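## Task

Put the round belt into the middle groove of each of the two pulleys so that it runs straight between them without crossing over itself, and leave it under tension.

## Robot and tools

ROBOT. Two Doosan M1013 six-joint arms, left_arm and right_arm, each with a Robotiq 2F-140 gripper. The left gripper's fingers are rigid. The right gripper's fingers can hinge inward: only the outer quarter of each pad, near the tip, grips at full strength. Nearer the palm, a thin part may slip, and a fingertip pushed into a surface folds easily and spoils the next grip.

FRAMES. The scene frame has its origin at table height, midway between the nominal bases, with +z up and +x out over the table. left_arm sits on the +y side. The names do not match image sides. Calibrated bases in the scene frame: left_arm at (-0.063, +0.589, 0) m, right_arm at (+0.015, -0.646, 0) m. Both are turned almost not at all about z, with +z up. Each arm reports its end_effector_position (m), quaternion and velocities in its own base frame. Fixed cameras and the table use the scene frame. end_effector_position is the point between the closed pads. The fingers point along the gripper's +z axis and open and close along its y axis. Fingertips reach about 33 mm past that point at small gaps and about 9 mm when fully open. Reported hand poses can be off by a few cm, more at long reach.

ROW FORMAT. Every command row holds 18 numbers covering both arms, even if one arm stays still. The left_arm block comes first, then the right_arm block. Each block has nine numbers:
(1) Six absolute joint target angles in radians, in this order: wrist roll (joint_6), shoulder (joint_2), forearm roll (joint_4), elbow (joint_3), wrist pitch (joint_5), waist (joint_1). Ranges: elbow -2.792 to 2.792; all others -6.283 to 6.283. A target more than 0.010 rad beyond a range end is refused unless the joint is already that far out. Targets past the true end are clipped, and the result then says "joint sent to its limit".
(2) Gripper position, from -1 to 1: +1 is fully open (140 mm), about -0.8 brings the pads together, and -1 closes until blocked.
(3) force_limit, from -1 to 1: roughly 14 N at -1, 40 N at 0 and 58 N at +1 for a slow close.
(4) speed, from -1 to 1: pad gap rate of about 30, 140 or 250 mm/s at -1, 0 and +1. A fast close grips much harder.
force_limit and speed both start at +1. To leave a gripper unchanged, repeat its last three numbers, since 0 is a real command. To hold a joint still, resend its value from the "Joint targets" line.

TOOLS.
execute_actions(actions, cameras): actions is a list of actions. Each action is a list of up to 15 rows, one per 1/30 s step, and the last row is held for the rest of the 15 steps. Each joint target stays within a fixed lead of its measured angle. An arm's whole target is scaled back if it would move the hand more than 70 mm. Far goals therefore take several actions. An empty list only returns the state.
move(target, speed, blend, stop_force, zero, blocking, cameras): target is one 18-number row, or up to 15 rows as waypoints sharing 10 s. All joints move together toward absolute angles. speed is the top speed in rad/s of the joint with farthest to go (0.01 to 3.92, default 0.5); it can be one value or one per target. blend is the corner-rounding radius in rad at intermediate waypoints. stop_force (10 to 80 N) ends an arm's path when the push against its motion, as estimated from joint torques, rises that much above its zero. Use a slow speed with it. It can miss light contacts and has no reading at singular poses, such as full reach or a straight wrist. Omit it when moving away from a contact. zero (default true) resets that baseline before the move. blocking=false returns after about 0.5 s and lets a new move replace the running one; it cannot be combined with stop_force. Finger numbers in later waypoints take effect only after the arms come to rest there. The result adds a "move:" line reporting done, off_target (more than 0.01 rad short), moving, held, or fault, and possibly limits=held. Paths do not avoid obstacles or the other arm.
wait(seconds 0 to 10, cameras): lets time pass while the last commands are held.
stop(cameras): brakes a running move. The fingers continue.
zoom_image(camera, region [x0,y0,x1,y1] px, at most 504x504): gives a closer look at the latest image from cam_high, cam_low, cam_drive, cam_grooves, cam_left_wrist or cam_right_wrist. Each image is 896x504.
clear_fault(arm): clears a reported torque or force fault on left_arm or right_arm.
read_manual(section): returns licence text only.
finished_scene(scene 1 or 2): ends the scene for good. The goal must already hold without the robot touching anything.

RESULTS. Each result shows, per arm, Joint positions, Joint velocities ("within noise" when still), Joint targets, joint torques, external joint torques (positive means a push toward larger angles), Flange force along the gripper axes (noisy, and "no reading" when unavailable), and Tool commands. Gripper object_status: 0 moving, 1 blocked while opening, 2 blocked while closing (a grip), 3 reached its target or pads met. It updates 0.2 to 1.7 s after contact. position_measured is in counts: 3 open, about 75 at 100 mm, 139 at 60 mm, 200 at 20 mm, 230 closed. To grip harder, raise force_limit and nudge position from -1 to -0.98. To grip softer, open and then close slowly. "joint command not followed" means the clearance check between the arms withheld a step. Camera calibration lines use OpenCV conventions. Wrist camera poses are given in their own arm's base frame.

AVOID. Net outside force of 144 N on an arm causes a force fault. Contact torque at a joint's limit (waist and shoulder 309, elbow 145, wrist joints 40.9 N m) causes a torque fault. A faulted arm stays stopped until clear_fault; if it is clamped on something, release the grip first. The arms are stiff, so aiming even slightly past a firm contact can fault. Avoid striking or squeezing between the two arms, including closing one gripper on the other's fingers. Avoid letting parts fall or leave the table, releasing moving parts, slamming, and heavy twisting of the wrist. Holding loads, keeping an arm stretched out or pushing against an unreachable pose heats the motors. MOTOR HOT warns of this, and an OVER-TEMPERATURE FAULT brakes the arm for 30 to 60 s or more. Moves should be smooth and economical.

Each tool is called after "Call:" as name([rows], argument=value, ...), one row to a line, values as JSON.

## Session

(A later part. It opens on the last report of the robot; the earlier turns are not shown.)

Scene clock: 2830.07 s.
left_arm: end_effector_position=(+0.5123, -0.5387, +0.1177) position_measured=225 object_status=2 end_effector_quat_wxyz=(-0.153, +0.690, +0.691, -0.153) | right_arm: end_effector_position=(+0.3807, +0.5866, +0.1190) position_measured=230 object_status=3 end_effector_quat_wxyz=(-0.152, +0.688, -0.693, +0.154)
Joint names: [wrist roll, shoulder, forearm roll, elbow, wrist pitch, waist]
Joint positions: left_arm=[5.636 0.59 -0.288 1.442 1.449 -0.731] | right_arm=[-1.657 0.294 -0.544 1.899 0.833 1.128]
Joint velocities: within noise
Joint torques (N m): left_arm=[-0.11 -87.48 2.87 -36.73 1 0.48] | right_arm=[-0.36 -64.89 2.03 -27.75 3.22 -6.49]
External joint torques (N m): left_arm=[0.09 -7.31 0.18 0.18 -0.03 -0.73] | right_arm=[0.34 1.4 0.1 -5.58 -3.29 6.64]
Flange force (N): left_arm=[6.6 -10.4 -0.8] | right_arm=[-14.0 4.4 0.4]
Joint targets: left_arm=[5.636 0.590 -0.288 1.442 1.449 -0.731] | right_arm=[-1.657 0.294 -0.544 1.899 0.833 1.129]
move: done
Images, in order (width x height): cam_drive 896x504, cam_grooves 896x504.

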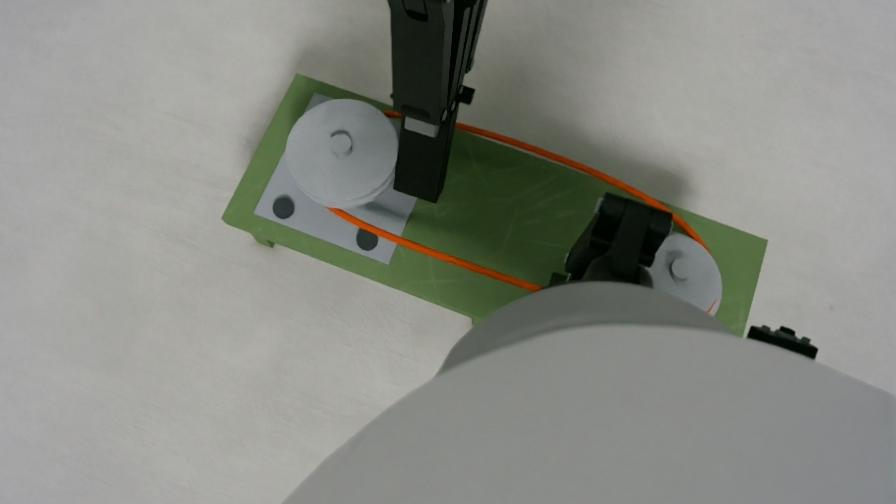

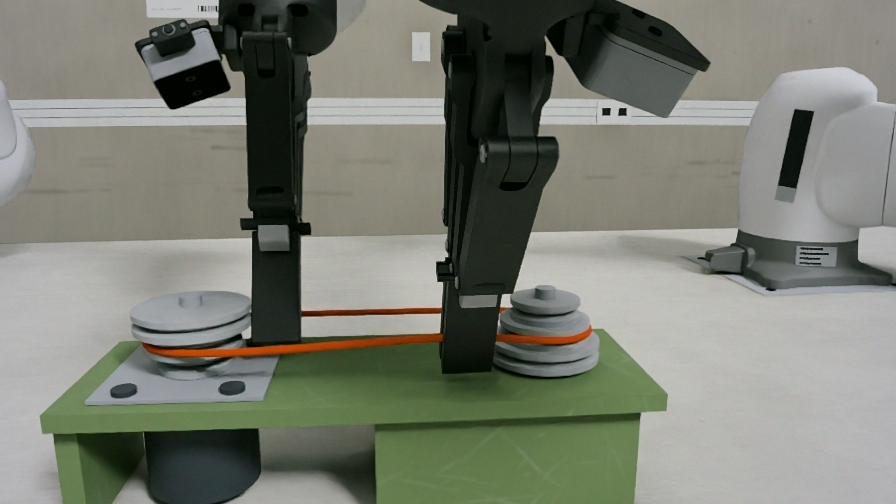

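Call:
move([
  [5.6355, 0.5898, -0.2885, 1.4419, 1.4489, -0.7305, -1, -1, -1, -1.6580, 0.2900, -0.5450, 1.9041, 0.8312, 1.1265, -1, -1, -1],
], speed=0.02, cameras=["cam_grooves", "cam_drive", "cam_left_wrist"])

Call:
zoom_image(camera="cam_grooves", region=[100, 285, 250, 405])

Call:
zoom_image(camera="cam_grooves", region=[480, 280, 630, 390])

Call:
zoom_image(camera="cam_left_wrist", region=[290, 0, 510, 220])

Scene clock: 2837.10 s.
left_arm: end_effector_position=(+0.5123, -0.5387, +0.1177) position_measured=225 object_status=2 end_effector_quat_wxyz=(-0.153, +0.690, +0.691, -0.153) | right_arm: end_effector_position=(+0.3806, +0.5836, +0.1189) position_measured=230 object_status=3 end_effector_quat_wxyz=(-0.152, +0.688, -0.693, +0.154)
Joint names: [wrist roll, shoulder, forearm roll, elbow, wrist pitch, waist]
Joint positions: left_arm=[5.636 0.59 -0.288 1.442 1.449 -0.731] | right_arm=[-1.658 0.29 -0.545 1.904 0.831 1.126]
Joint velocities: within noise
Joint torques (N m): left_arm=[-0.13 -87.63 3 -36.83 0.98 0.14] | right_arm=[-0.36 -63.68 2.14 -26.56 3.38 -6.7]
External joint torques (N m): left_arm=[0.11 -7.37 0.08 0.24 -0.01 0.18] | right_arm=[0.34 0.63 -0.03 -6.8 -3.45 6.51]
Flange force (N): left_arm=[7.5 -9.9 -1.0] | right_arm=[-15.0 3.2 -0.5]
Joint targets: left_arm=[5.636 0.590 -0.288 1.442 1.449 -0.731] | right_arm=[-1.658 0.290 -0.545 1.904 0.831 1.127]
move: done
camera_calibration:
cam_left_wrist: T_world_to_cam=[[0.907039, -0.00399433, -0.421028, -0.409181], [0.134939, -0.944454, 0.299664, -0.608043], [-0.398839, -0.328619, -0.856117, 0.270419], [0, 0, 0, 1]] pos_world=[0.561045, -0.487038, 0.241442]
Images, in order (width x height): cam_drive 896x504, cam_grooves 896x504, cam_left_wrist 896x504.

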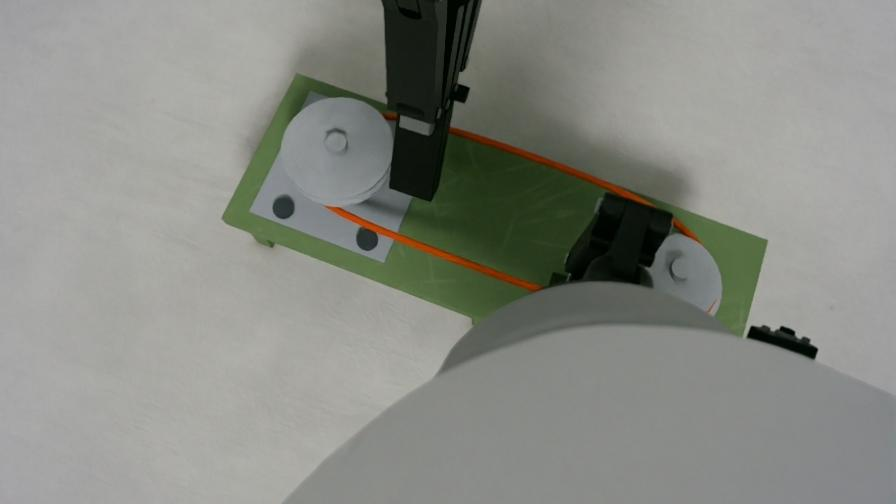

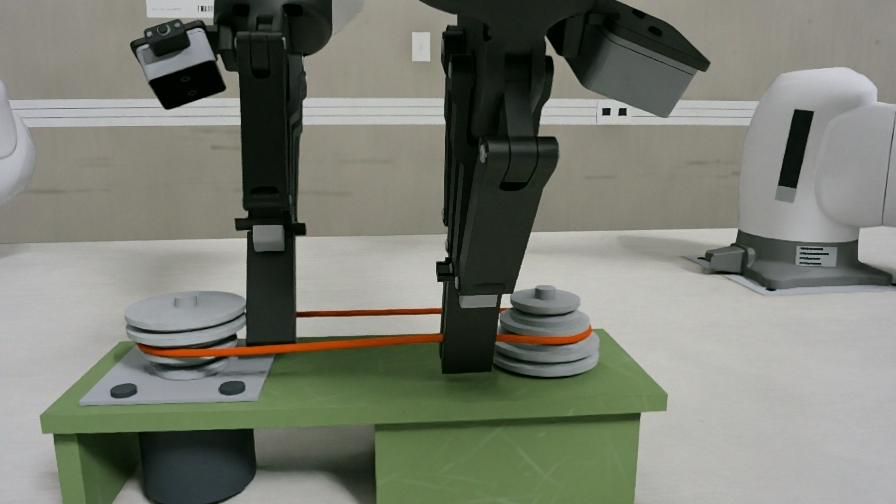

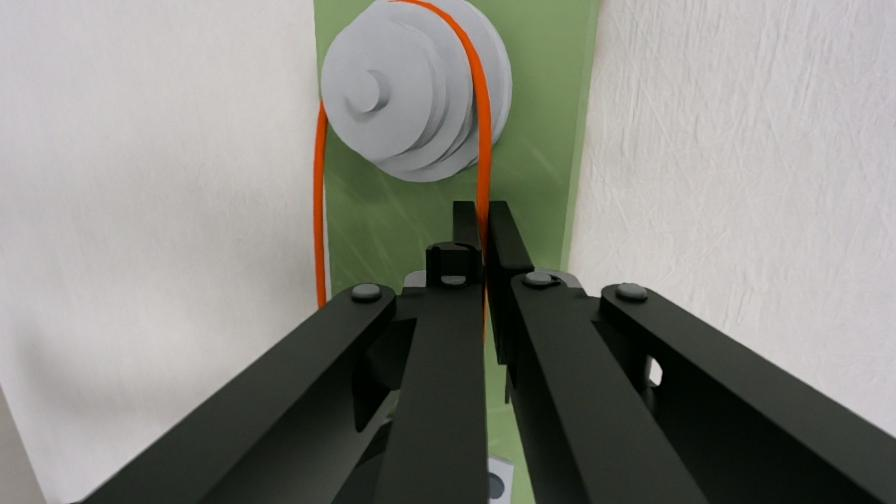

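Scaled by 3.360 from the camera's 896x504 image, which has a finer 1280x720 frame.

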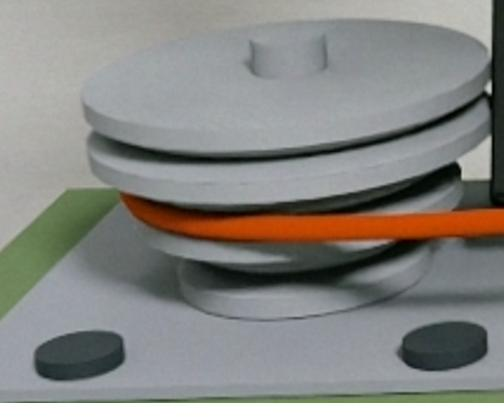

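Scaled by 3.360 from the camera's 896x504 image, which has a finer 1280x720 frame.

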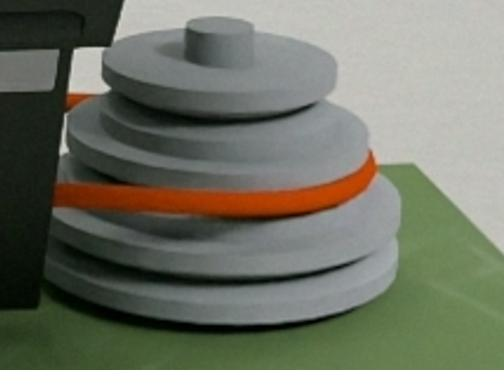

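Scaled by 2.291 from the camera's 896x504 image, which has a finer 1280x720 frame.

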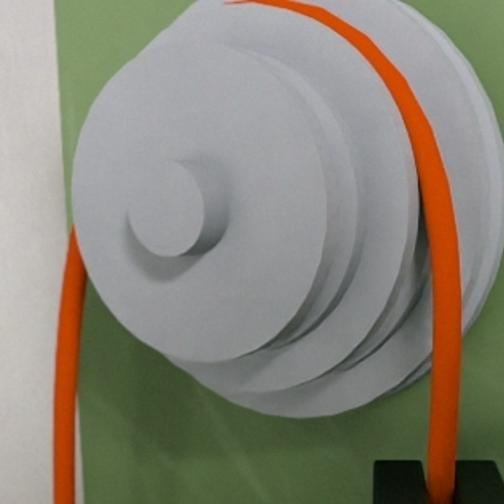

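Call:
move([
  [5.6355, 0.5898, -0.2885, 1.4419, 1.4489, -0.7305, -1, -1, -1, -1.6588, 0.2862, -0.5456, 1.9095, 0.8290, 1.1245, -1, -1, -1],
], speed=0.02, cameras=["cam_grooves", "cam_drive", "cam_left_wrist"])

Call:
zoom_image(camera="cam_grooves", region=[100, 285, 250, 405])

Call:
zoom_image(camera="cam_grooves", region=[480, 280, 630, 390])

Call:
zoom_image(camera="cam_left_wrist", region=[290, 0, 510, 220])

Scene clock: 2846.23 s.
left_arm: end_effector_position=(+0.5123, -0.5387, +0.1177) position_measured=225 object_status=2 end_effector_quat_wxyz=(-0.153, +0.690, +0.691, -0.153) | right_arm: end_effector_position=(+0.3806, +0.5806, +0.1189) position_measured=230 object_status=3 end_effector_quat_wxyz=(-0.152, +0.688, -0.693, +0.154)
Joint names: [wrist roll, shoulder, forearm roll, elbow, wrist pitch, waist]
Joint positions: left_arm=[5.636 0.59 -0.288 1.442 1.449 -0.731] | right_arm=[-1.659 0.286 -0.546 1.91 0.829 1.125]
Joint velocities: within noise
Joint torques (N m): left_arm=[-0.1 -86.84 3.19 -36.3 1.17 0.76] | right_arm=[-0.34 -61.71 2.16 -24.96 4 -7.62]
External joint torques (N m): left_arm=[0.08 -8.15 -0.11 -0.36 -0.21 -0.61] | right_arm=[0.32 -0.54 -0.06 -8.14 -4.06 7.52]
Flange force (N): left_arm=[6.6 -10.7 -1.4] | right_arm=[-16.1 3.4 -2.1]
Joint targets: left_arm=[5.636 0.590 -0.288 1.442 1.449 -0.731] | right_arm=[-1.659 0.286 -0.546 1.909 0.829 1.125]
move: done
camera_calibration:
cam_left_wrist: T_world_to_cam=[[0.907039, -0.00399433, -0.421028, -0.409181], [0.134939, -0.944454, 0.299664, -0.608043], [-0.398839, -0.328619, -0.856117, 0.270419], [0, 0, 0, 1]] pos_world=[0.561045, -0.487038, 0.241442]
Images, in order (width x height): cam_drive 896x504, cam_grooves 896x504, cam_left_wrist 896x504.

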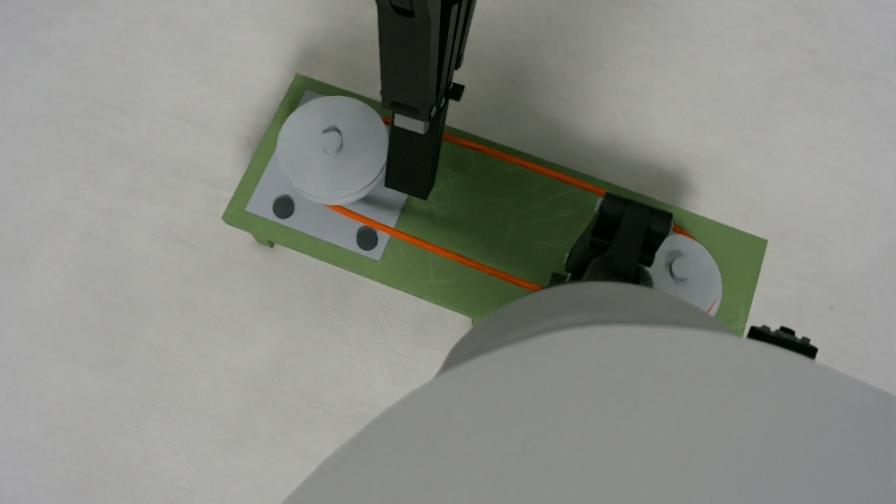

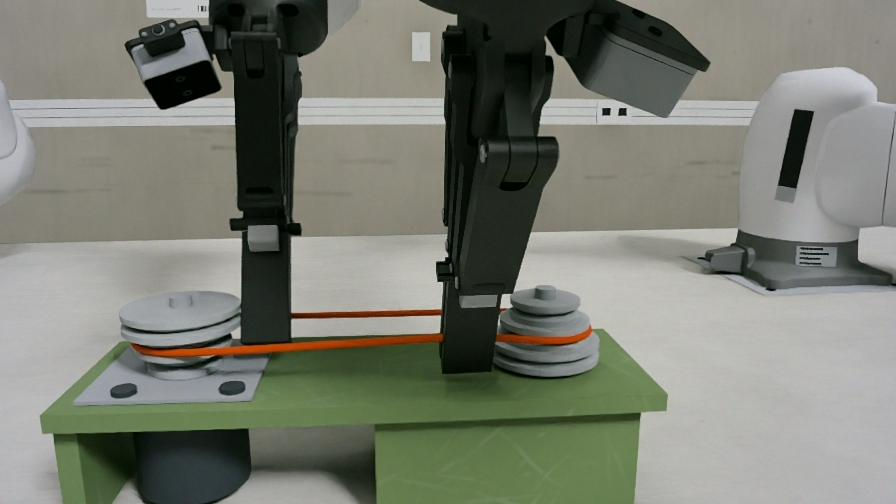

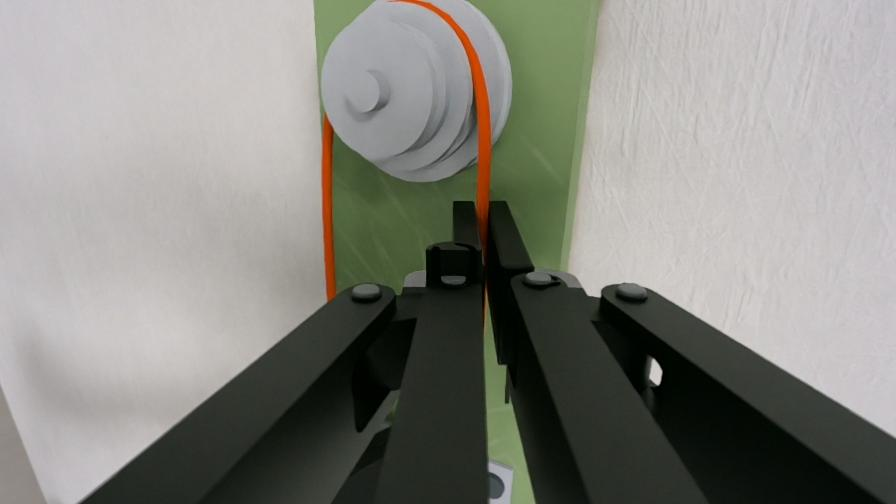

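Scaled by 3.360 from the camera's 896x504 image, which has a finer 1280x720 frame.

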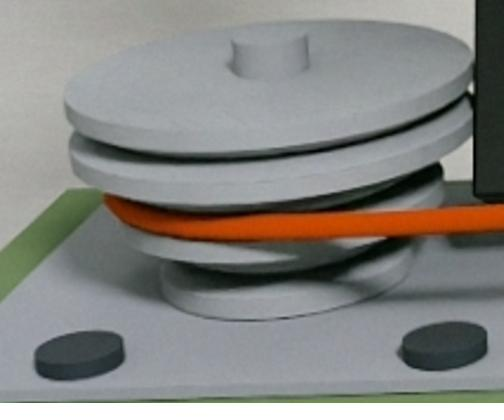

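Scaled by 3.360 from the camera's 896x504 image, which has a finer 1280x720 frame.

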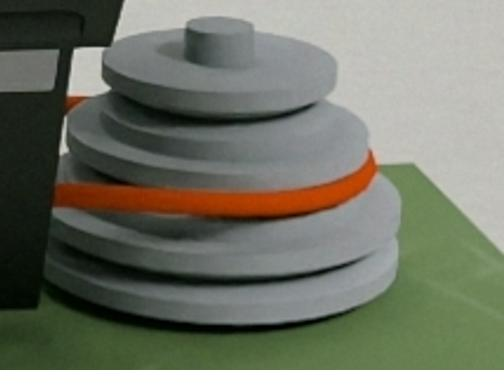

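Scaled by 2.291 from the camera's 896x504 image, which has a finer 1280x720 frame.

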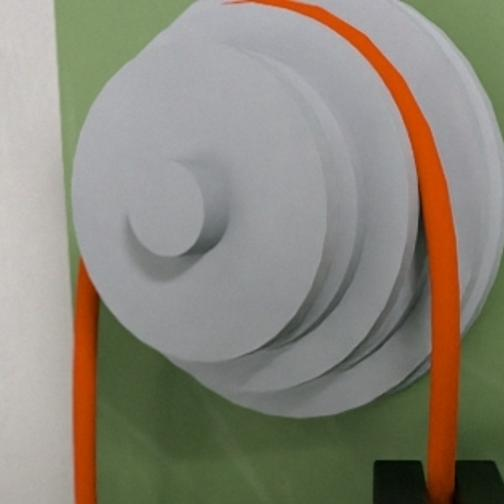

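Call:
move([
  [5.6355, 0.5898, -0.2885, 1.4419, 1.4489, -0.7305, -1, -1, -1, -1.6592, 0.2843, -0.5459, 1.9122, 0.8279, 1.1235, -1, -1, -1],
], speed=0.02, cameras=["cam_grooves", "cam_drive", "cam_left_wrist"])

Call:
zoom_image(camera="cam_drive", region=[260, 80, 560, 300])

Call:
zoom_image(camera="cam_grooves", region=[480, 280, 630, 390])

Call:
zoom_image(camera="cam_left_wrist", region=[290, 0, 510, 320])

Scene clock: 2860.93 s.
left_arm: end_effector_position=(+0.5123, -0.5387, +0.1177) position_measured=225 object_status=2 end_effector_quat_wxyz=(-0.153, +0.690, +0.691, -0.153) | right_arm: end_effector_position=(+0.3806, +0.5791, +0.1188) position_measured=230 object_status=3 end_effector_quat_wxyz=(-0.152, +0.688, -0.693, +0.154)
Joint names: [wrist roll, shoulder, forearm roll, elbow, wrist pitch, waist]
Joint positions: left_arm=[5.636 0.59 -0.288 1.442 1.449 -0.731] | right_arm=[-1.659 0.284 -0.546 1.912 0.828 1.124]
Joint velocities: within noise
Joint torques (N m): left_arm=[-0.05 -87.64 3.46 -36.4 1.23 1.28] | right_arm=[-0.32 -60.21 2.12 -23.66 4.33 -8.46]
External joint torques (N m): left_arm=[0.03 -7.28 -0.4 -0.19 -0.27 -1.44] | right_arm=[0.3 -2.26 0 -9.72 -4.41 8.47]
Flange force (N): left_arm=[5.2 -10.6 -0.6] | right_arm=[-17.1 3.2 -4.8]
Joint targets: left_arm=[5.636 0.590 -0.288 1.442 1.449 -0.731] | right_arm=[-1.659 0.284 -0.546 1.912 0.828 1.124]
move: done
camera_calibration:
cam_left_wrist: T_world_to_cam=[[0.907039, -0.00399433, -0.421028, -0.409181], [0.134939, -0.944454, 0.299664, -0.608043], [-0.398839, -0.328619, -0.856117, 0.270419], [0, 0, 0, 1]] pos_world=[0.561045, -0.487038, 0.241442]
Images, in order (width x height): cam_drive 896x504, cam_grooves 896x504, cam_left_wrist 896x504.

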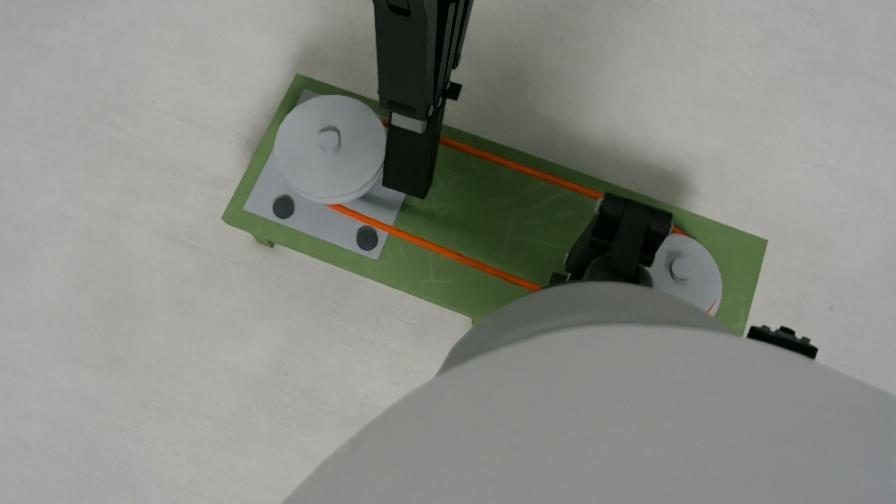

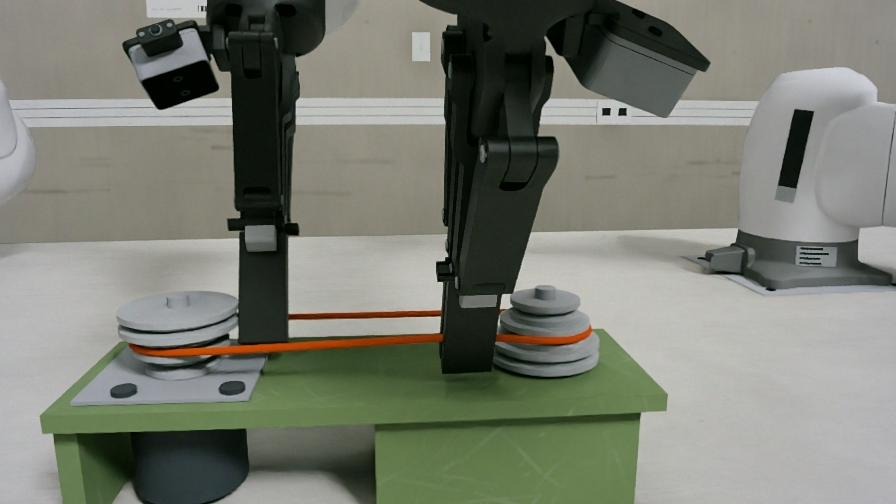

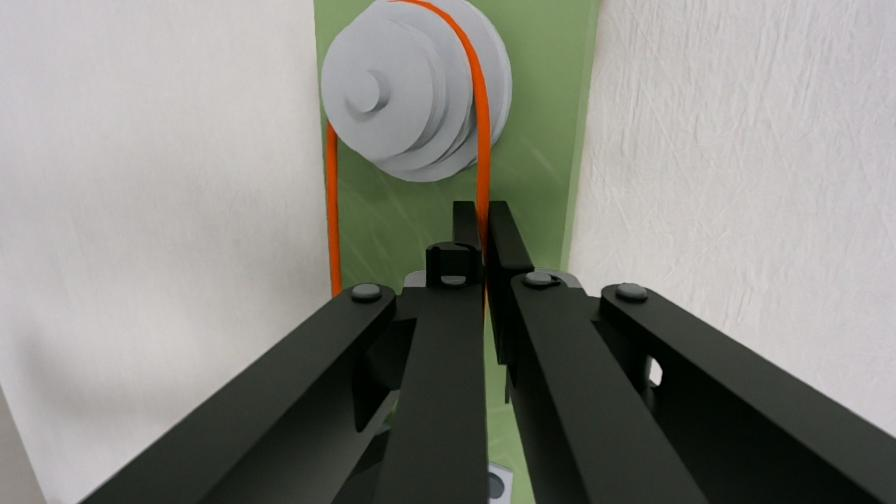

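Scaled by 1.680 from the camera's 896x504 image, which has a finer 1280x720 frame.

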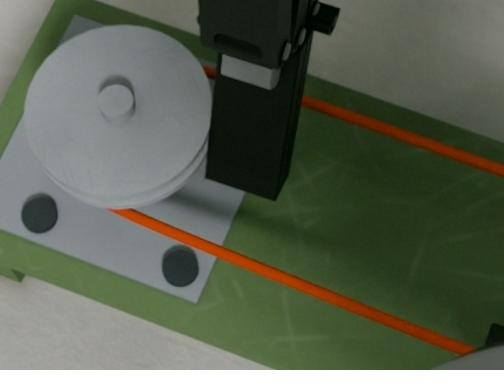

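Scaled by 3.360 from the camera's 896x504 image, which has a finer 1280x720 frame.

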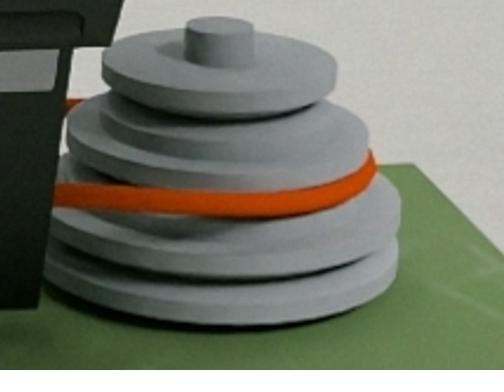

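Scaled by 1.575 from the camera's 896x504 image, which has a finer 1280x720 frame.

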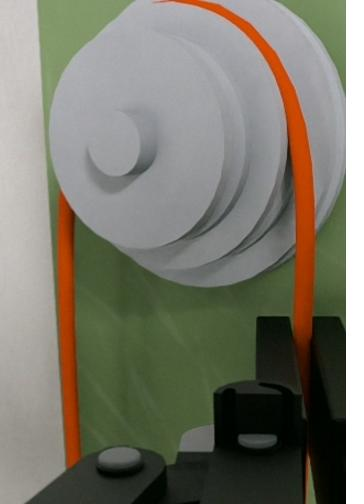

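Call:
move([
  [5.6369, 0.5916, -0.2885, 1.4445, 1.4447, -0.7305, -1, -1, -1, -1.6592, 0.2843, -0.5459, 1.9122, 0.8279, 1.1235, -1, -1, -1],
], speed=0.02, cameras=["cam_grooves", "cam_left_wrist"])

Call:
zoom_image(camera="cam_grooves", region=[480, 280, 630, 390])

Call:
zoom_image(camera="cam_left_wrist", region=[290, 0, 510, 220])

Scene clock: 2871.87 s.
left_arm: end_effector_position=(+0.5122, -0.5385, +0.1149) position_measured=225 object_status=2 end_effector_quat_wxyz=(-0.153, +0.690, +0.691, -0.153) | right_arm: end_effector_position=(+0.3806, +0.5791, +0.1188) position_measured=230 object_status=3 end_effector_quat_wxyz=(-0.152, +0.688, -0.693, +0.154)
Joint names: [wrist roll, shoulder, forearm roll, elbow, wrist pitch, waist]
Joint positions: left_arm=[5.637 0.592 -0.288 1.445 1.445 -0.731] | right_arm=[-1.659 0.284 -0.546 1.912 0.828 1.123]
Joint velocities: within noise
Joint torques (N m): left_arm=[-0.04 -87.88 3.42 -36.17 1.14 1.62] | right_arm=[-0.34 -60.35 2.29 -23.58 4.22 -8.08]
External joint torques (N m): left_arm=[0.02 -7.03 -0.38 -0.35 -0.17 -2.09] | right_arm=[0.32 -2.14 -0.17 -9.71 -4.29 8.09]
Flange force (N): left_arm=[4.1 -10.4 -0.8] | right_arm=[-17.1 2.8 -4.5]
Joint targets: left_arm=[5.637 0.592 -0.288 1.444 1.445 -0.731] | right_arm=[-1.659 0.284 -0.546 1.912 0.828 1.124]
move: done
camera_calibration:
cam_left_wrist: T_world_to_cam=[[0.907063, -0.00416724, -0.420975, -0.410421], [0.134699, -0.944514, 0.299581, -0.606846], [-0.398865, -0.328444, -0.856173, 0.268075], [0, 0, 0, 1]] pos_world=[0.560945, -0.486838, 0.238542]
Images, in order (width x height): cam_grooves 896x504, cam_left_wrist 896x504.

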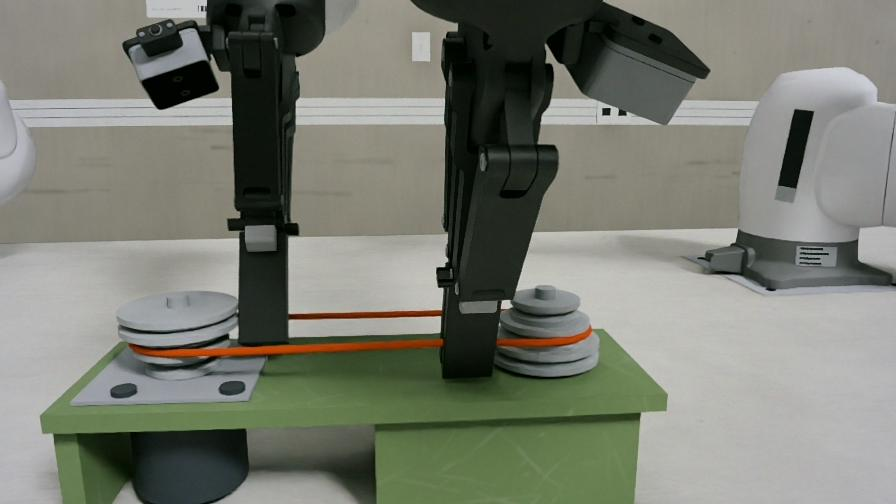

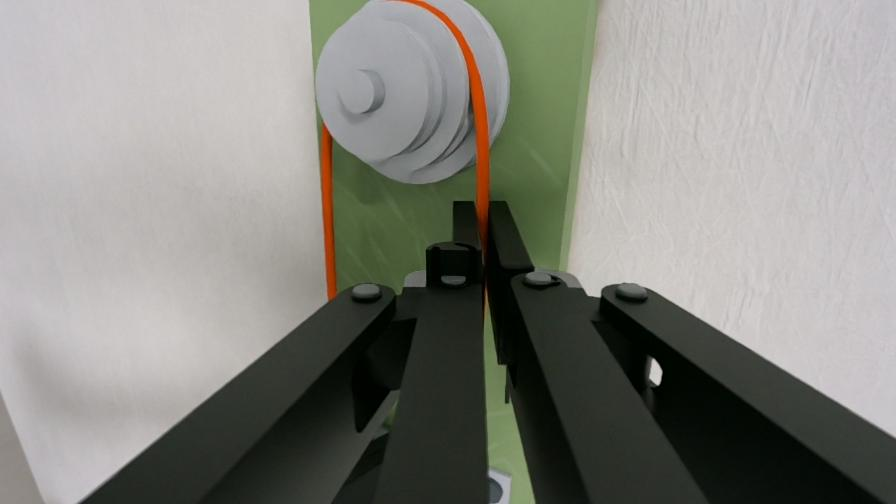

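Scaled by 3.360 from the camera's 896x504 image, which has a finer 1280x720 frame.

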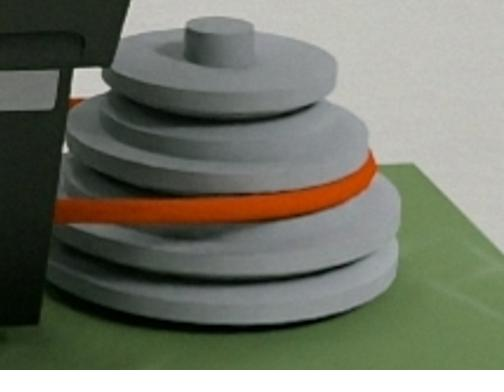

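Scaled by 2.291 from the camera's 896x504 image, which has a finer 1280x720 frame.

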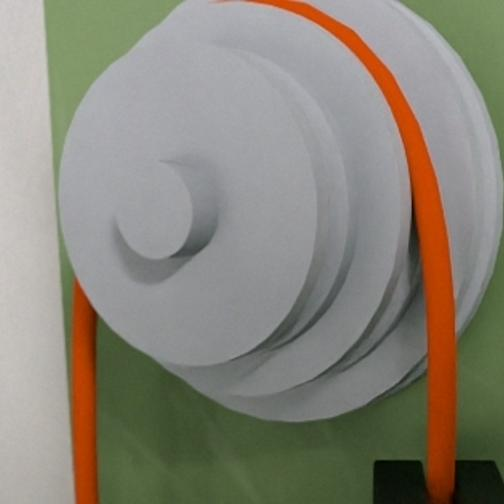

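Call:
move([
  [5.6369, 0.5916, -0.2885, 1.4445, 1.4447, -0.7305, -0.7, -1, -1, -1.6592, 0.2843, -0.5459, 1.9122, 0.8279, 1.1235, -1, -1, -1],
], speed=0.02, cameras=["cam_grooves", "cam_left_wrist", "cam_drive"])

Call:
zoom_image(camera="cam_grooves", region=[480, 280, 630, 390])

Call:
zoom_image(camera="cam_left_wrist", region=[290, 0, 510, 220])

Call:
zoom_image(camera="cam_grooves", region=[100, 285, 250, 405])

Scene clock: 2886.77 s.
left_arm: end_effector_position=(+0.5122, -0.5385, +0.1149) position_measured=217 object_status=3 end_effector_quat_wxyz=(-0.153, +0.690, +0.691, -0.153) | right_arm: end_effector_position=(+0.3806, +0.5791, +0.1188) position_measured=230 object_status=3 end_effector_quat_wxyz=(-0.152, +0.688, -0.693, +0.154)
Joint names: [wrist roll, shoulder, forearm roll, elbow, wrist pitch, waist]
Joint positions: left_arm=[5.637 0.592 -0.288 1.444 1.445 -0.731] | right_arm=[-1.659 0.284 -0.546 1.912 0.828 1.123]
Joint velocities: within noise
Joint torques (N m): left_arm=[-0.03 -87.81 2.74 -36.64 0.72 0.34] | right_arm=[-0.29 -61.49 2.49 -25.12 3.64 -6.61]
External joint torques (N m): left_arm=[0.01 -7.43 0.33 -0.07 0.24 -0.5] | right_arm=[0.27 -0.59 -0.39 -8.02 -3.71 6.6]
Flange force (N): left_arm=[6.3 -9.9 -1.8] | right_arm=[-15.4 2.3 -1.9]
Joint targets: left_arm=[5.637 0.592 -0.288 1.444 1.445 -0.731] | right_arm=[-1.659 0.284 -0.546 1.912 0.828 1.124]
move: done
camera_calibration:
cam_left_wrist: T_world_to_cam=[[0.907063, -0.00416724, -0.420975, -0.410421], [0.134699, -0.944514, 0.299581, -0.606846], [-0.398865, -0.328444, -0.856173, 0.268075], [0, 0, 0, 1]] pos_world=[0.560945, -0.486838, 0.238542]
Images, in order (width x height): cam_drive 896x504, cam_grooves 896x504, cam_left_wrist 896x504.

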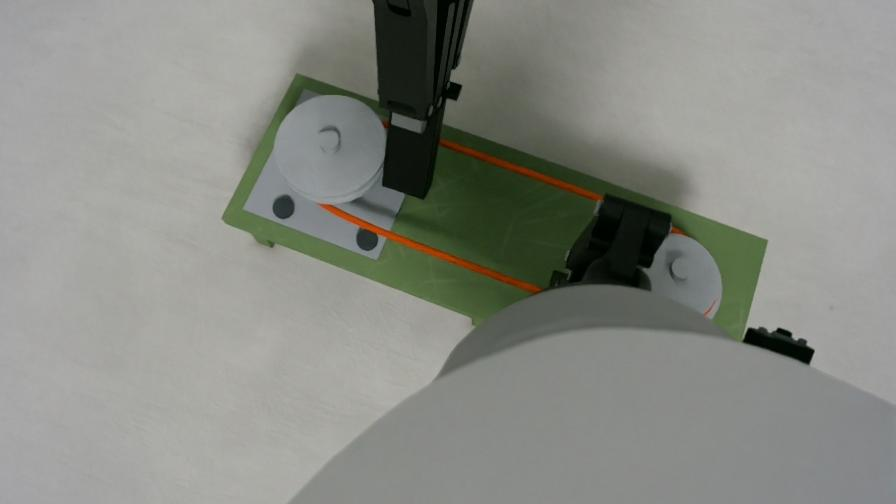

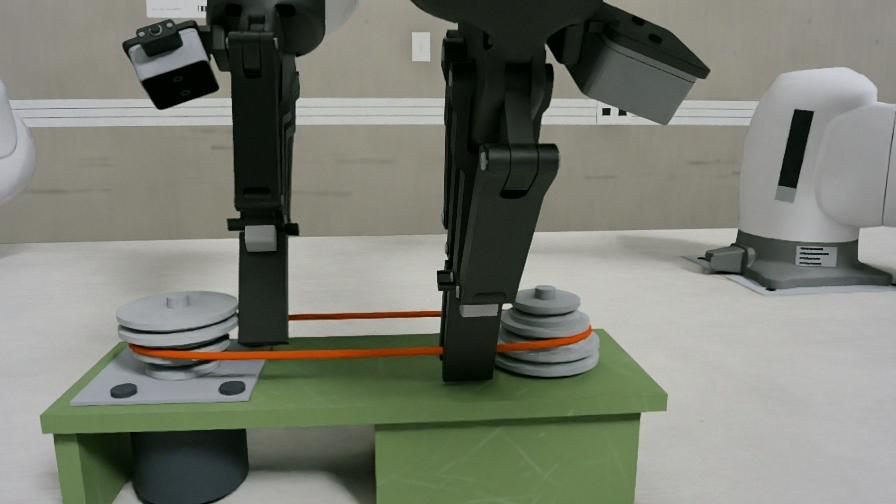

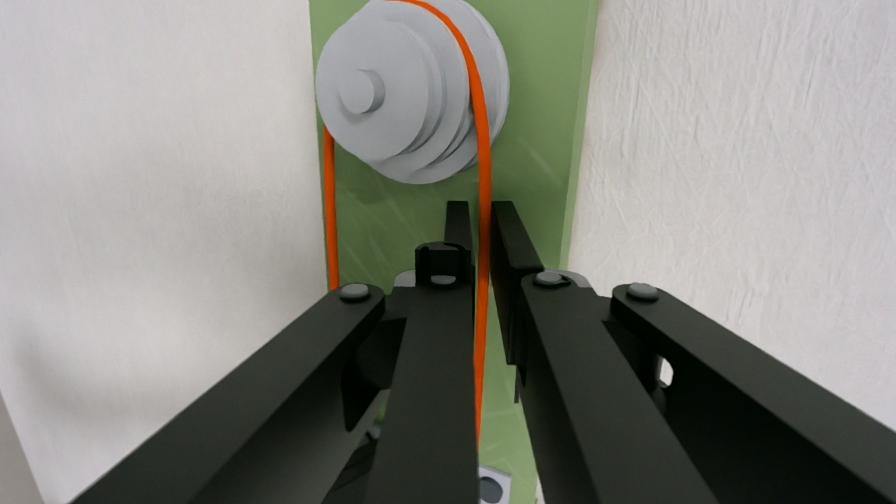

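Scaled by 3.360 from the camera's 896x504 image, which has a finer 1280x720 frame.

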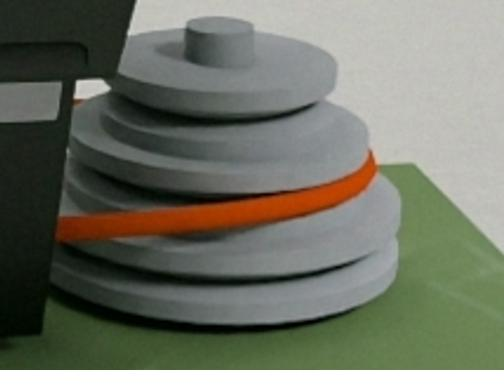

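Scaled by 2.291 from the camera's 896x504 image, which has a finer 1280x720 frame.

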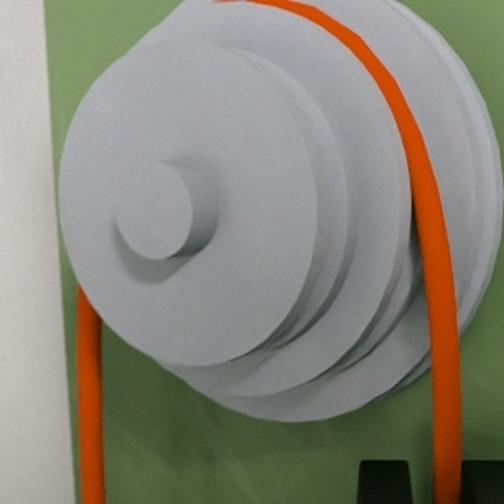

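Scaled by 3.360 from the camera's 896x504 image, which has a finer 1280x720 frame.

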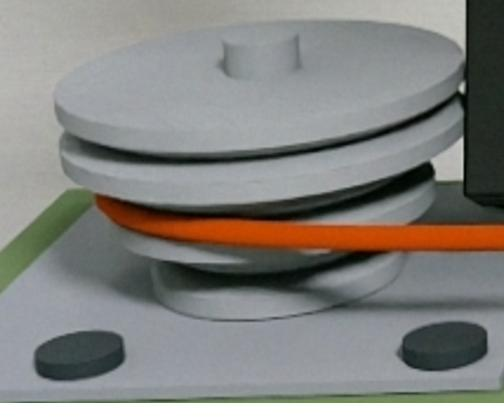

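Call:
move([
  [5.6369, 0.5916, -0.2885, 1.4445, 1.4447, -0.7305, -0.7, -1, -1, -1.6596, 0.2824, -0.5462, 1.9149, 0.8268, 1.1225, -1, -1, -1],
], speed=0.02, cameras=["cam_grooves", "cam_left_wrist", "cam_drive"])

Call:
zoom_image(camera="cam_grooves", region=[480, 280, 630, 390])

Call:
zoom_image(camera="cam_grooves", region=[100, 285, 250, 405])

Scene clock: 2914.70 s.
left_arm: end_effector_position=(+0.5122, -0.5385, +0.1149) position_measured=217 object_status=3 end_effector_quat_wxyz=(-0.153, +0.690, +0.691, -0.153) | right_arm: end_effector_position=(+0.3805, +0.5776, +0.1188) position_measured=230 object_status=3 end_effector_quat_wxyz=(-0.152, +0.688, -0.693, +0.154)
Joint names: [wrist roll, shoulder, forearm roll, elbow, wrist pitch, waist]
Joint positions: left_arm=[5.637 0.592 -0.288 1.444 1.445 -0.731] | right_arm=[-1.66 0.282 -0.546 1.915 0.827 1.123]
Joint velocities: within noise
Joint torques (N m): left_arm=[-0.07 -87.6 2.54 -36.86 0.77 0.21] | right_arm=[-0.29 -60.51 2.61 -23.52 4.16 -6.87]
External joint torques (N m): left_arm=[0.05 -7.36 0.51 0.37 0.2 -0.34] | right_arm=[0.27 -1.82 -0.48 -9.75 -4.23 6.97]
Flange force (N): left_arm=[7.2 -10.3 -1.1] | right_arm=[-16.7 1.4 -3.3]
Joint targets: left_arm=[5.637 0.592 -0.288 1.444 1.445 -0.731] | right_arm=[-1.660 0.282 -0.546 1.915 0.827 1.122]
move: done
camera_calibration:
cam_left_wrist: T_world_to_cam=[[0.907063, -0.00416724, -0.420975, -0.410421], [0.134699, -0.944514, 0.299581, -0.606846], [-0.398865, -0.328444, -0.856173, 0.268075], [0, 0, 0, 1]] pos_world=[0.560945, -0.486838, 0.238542]
Images, in order (width x height): cam_drive 896x504, cam_grooves 896x504, cam_left_wrist 896x504.

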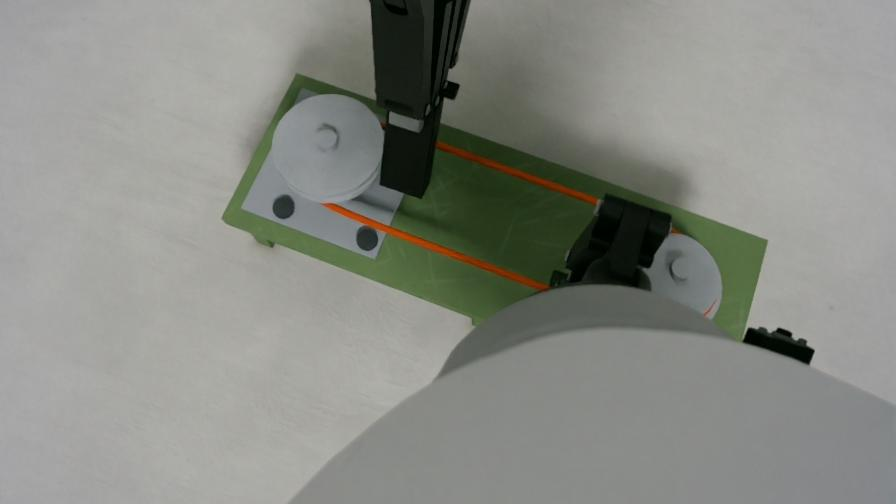

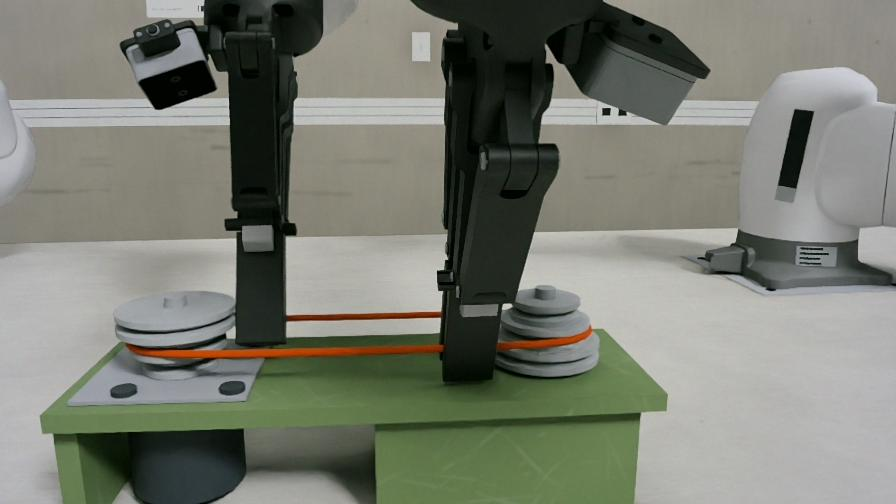

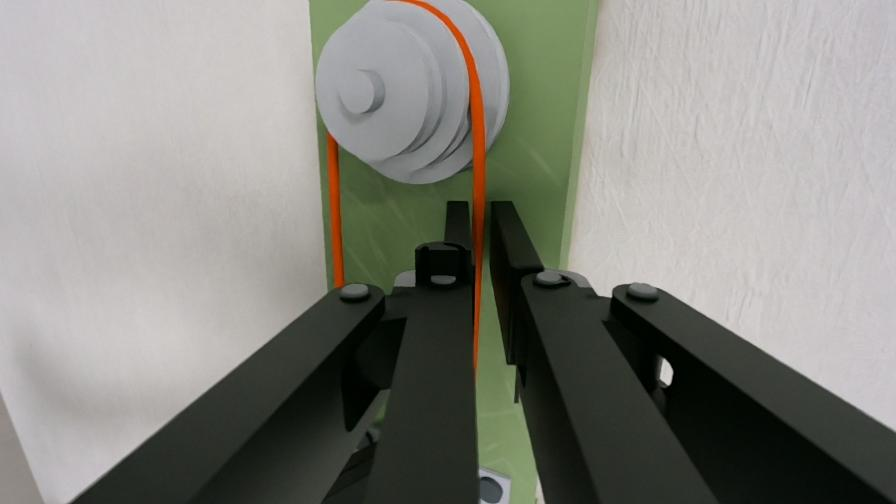

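Scaled by 3.360 from the camera's 896x504 image, which has a finer 1280x720 frame.

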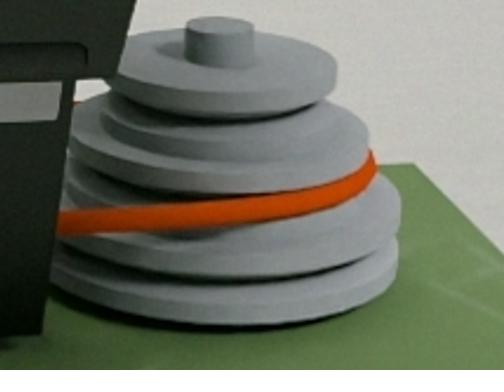

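Scaled by 3.360 from the camera's 896x504 image, which has a finer 1280x720 frame.

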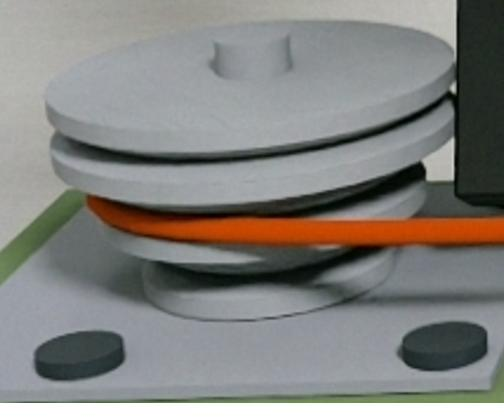

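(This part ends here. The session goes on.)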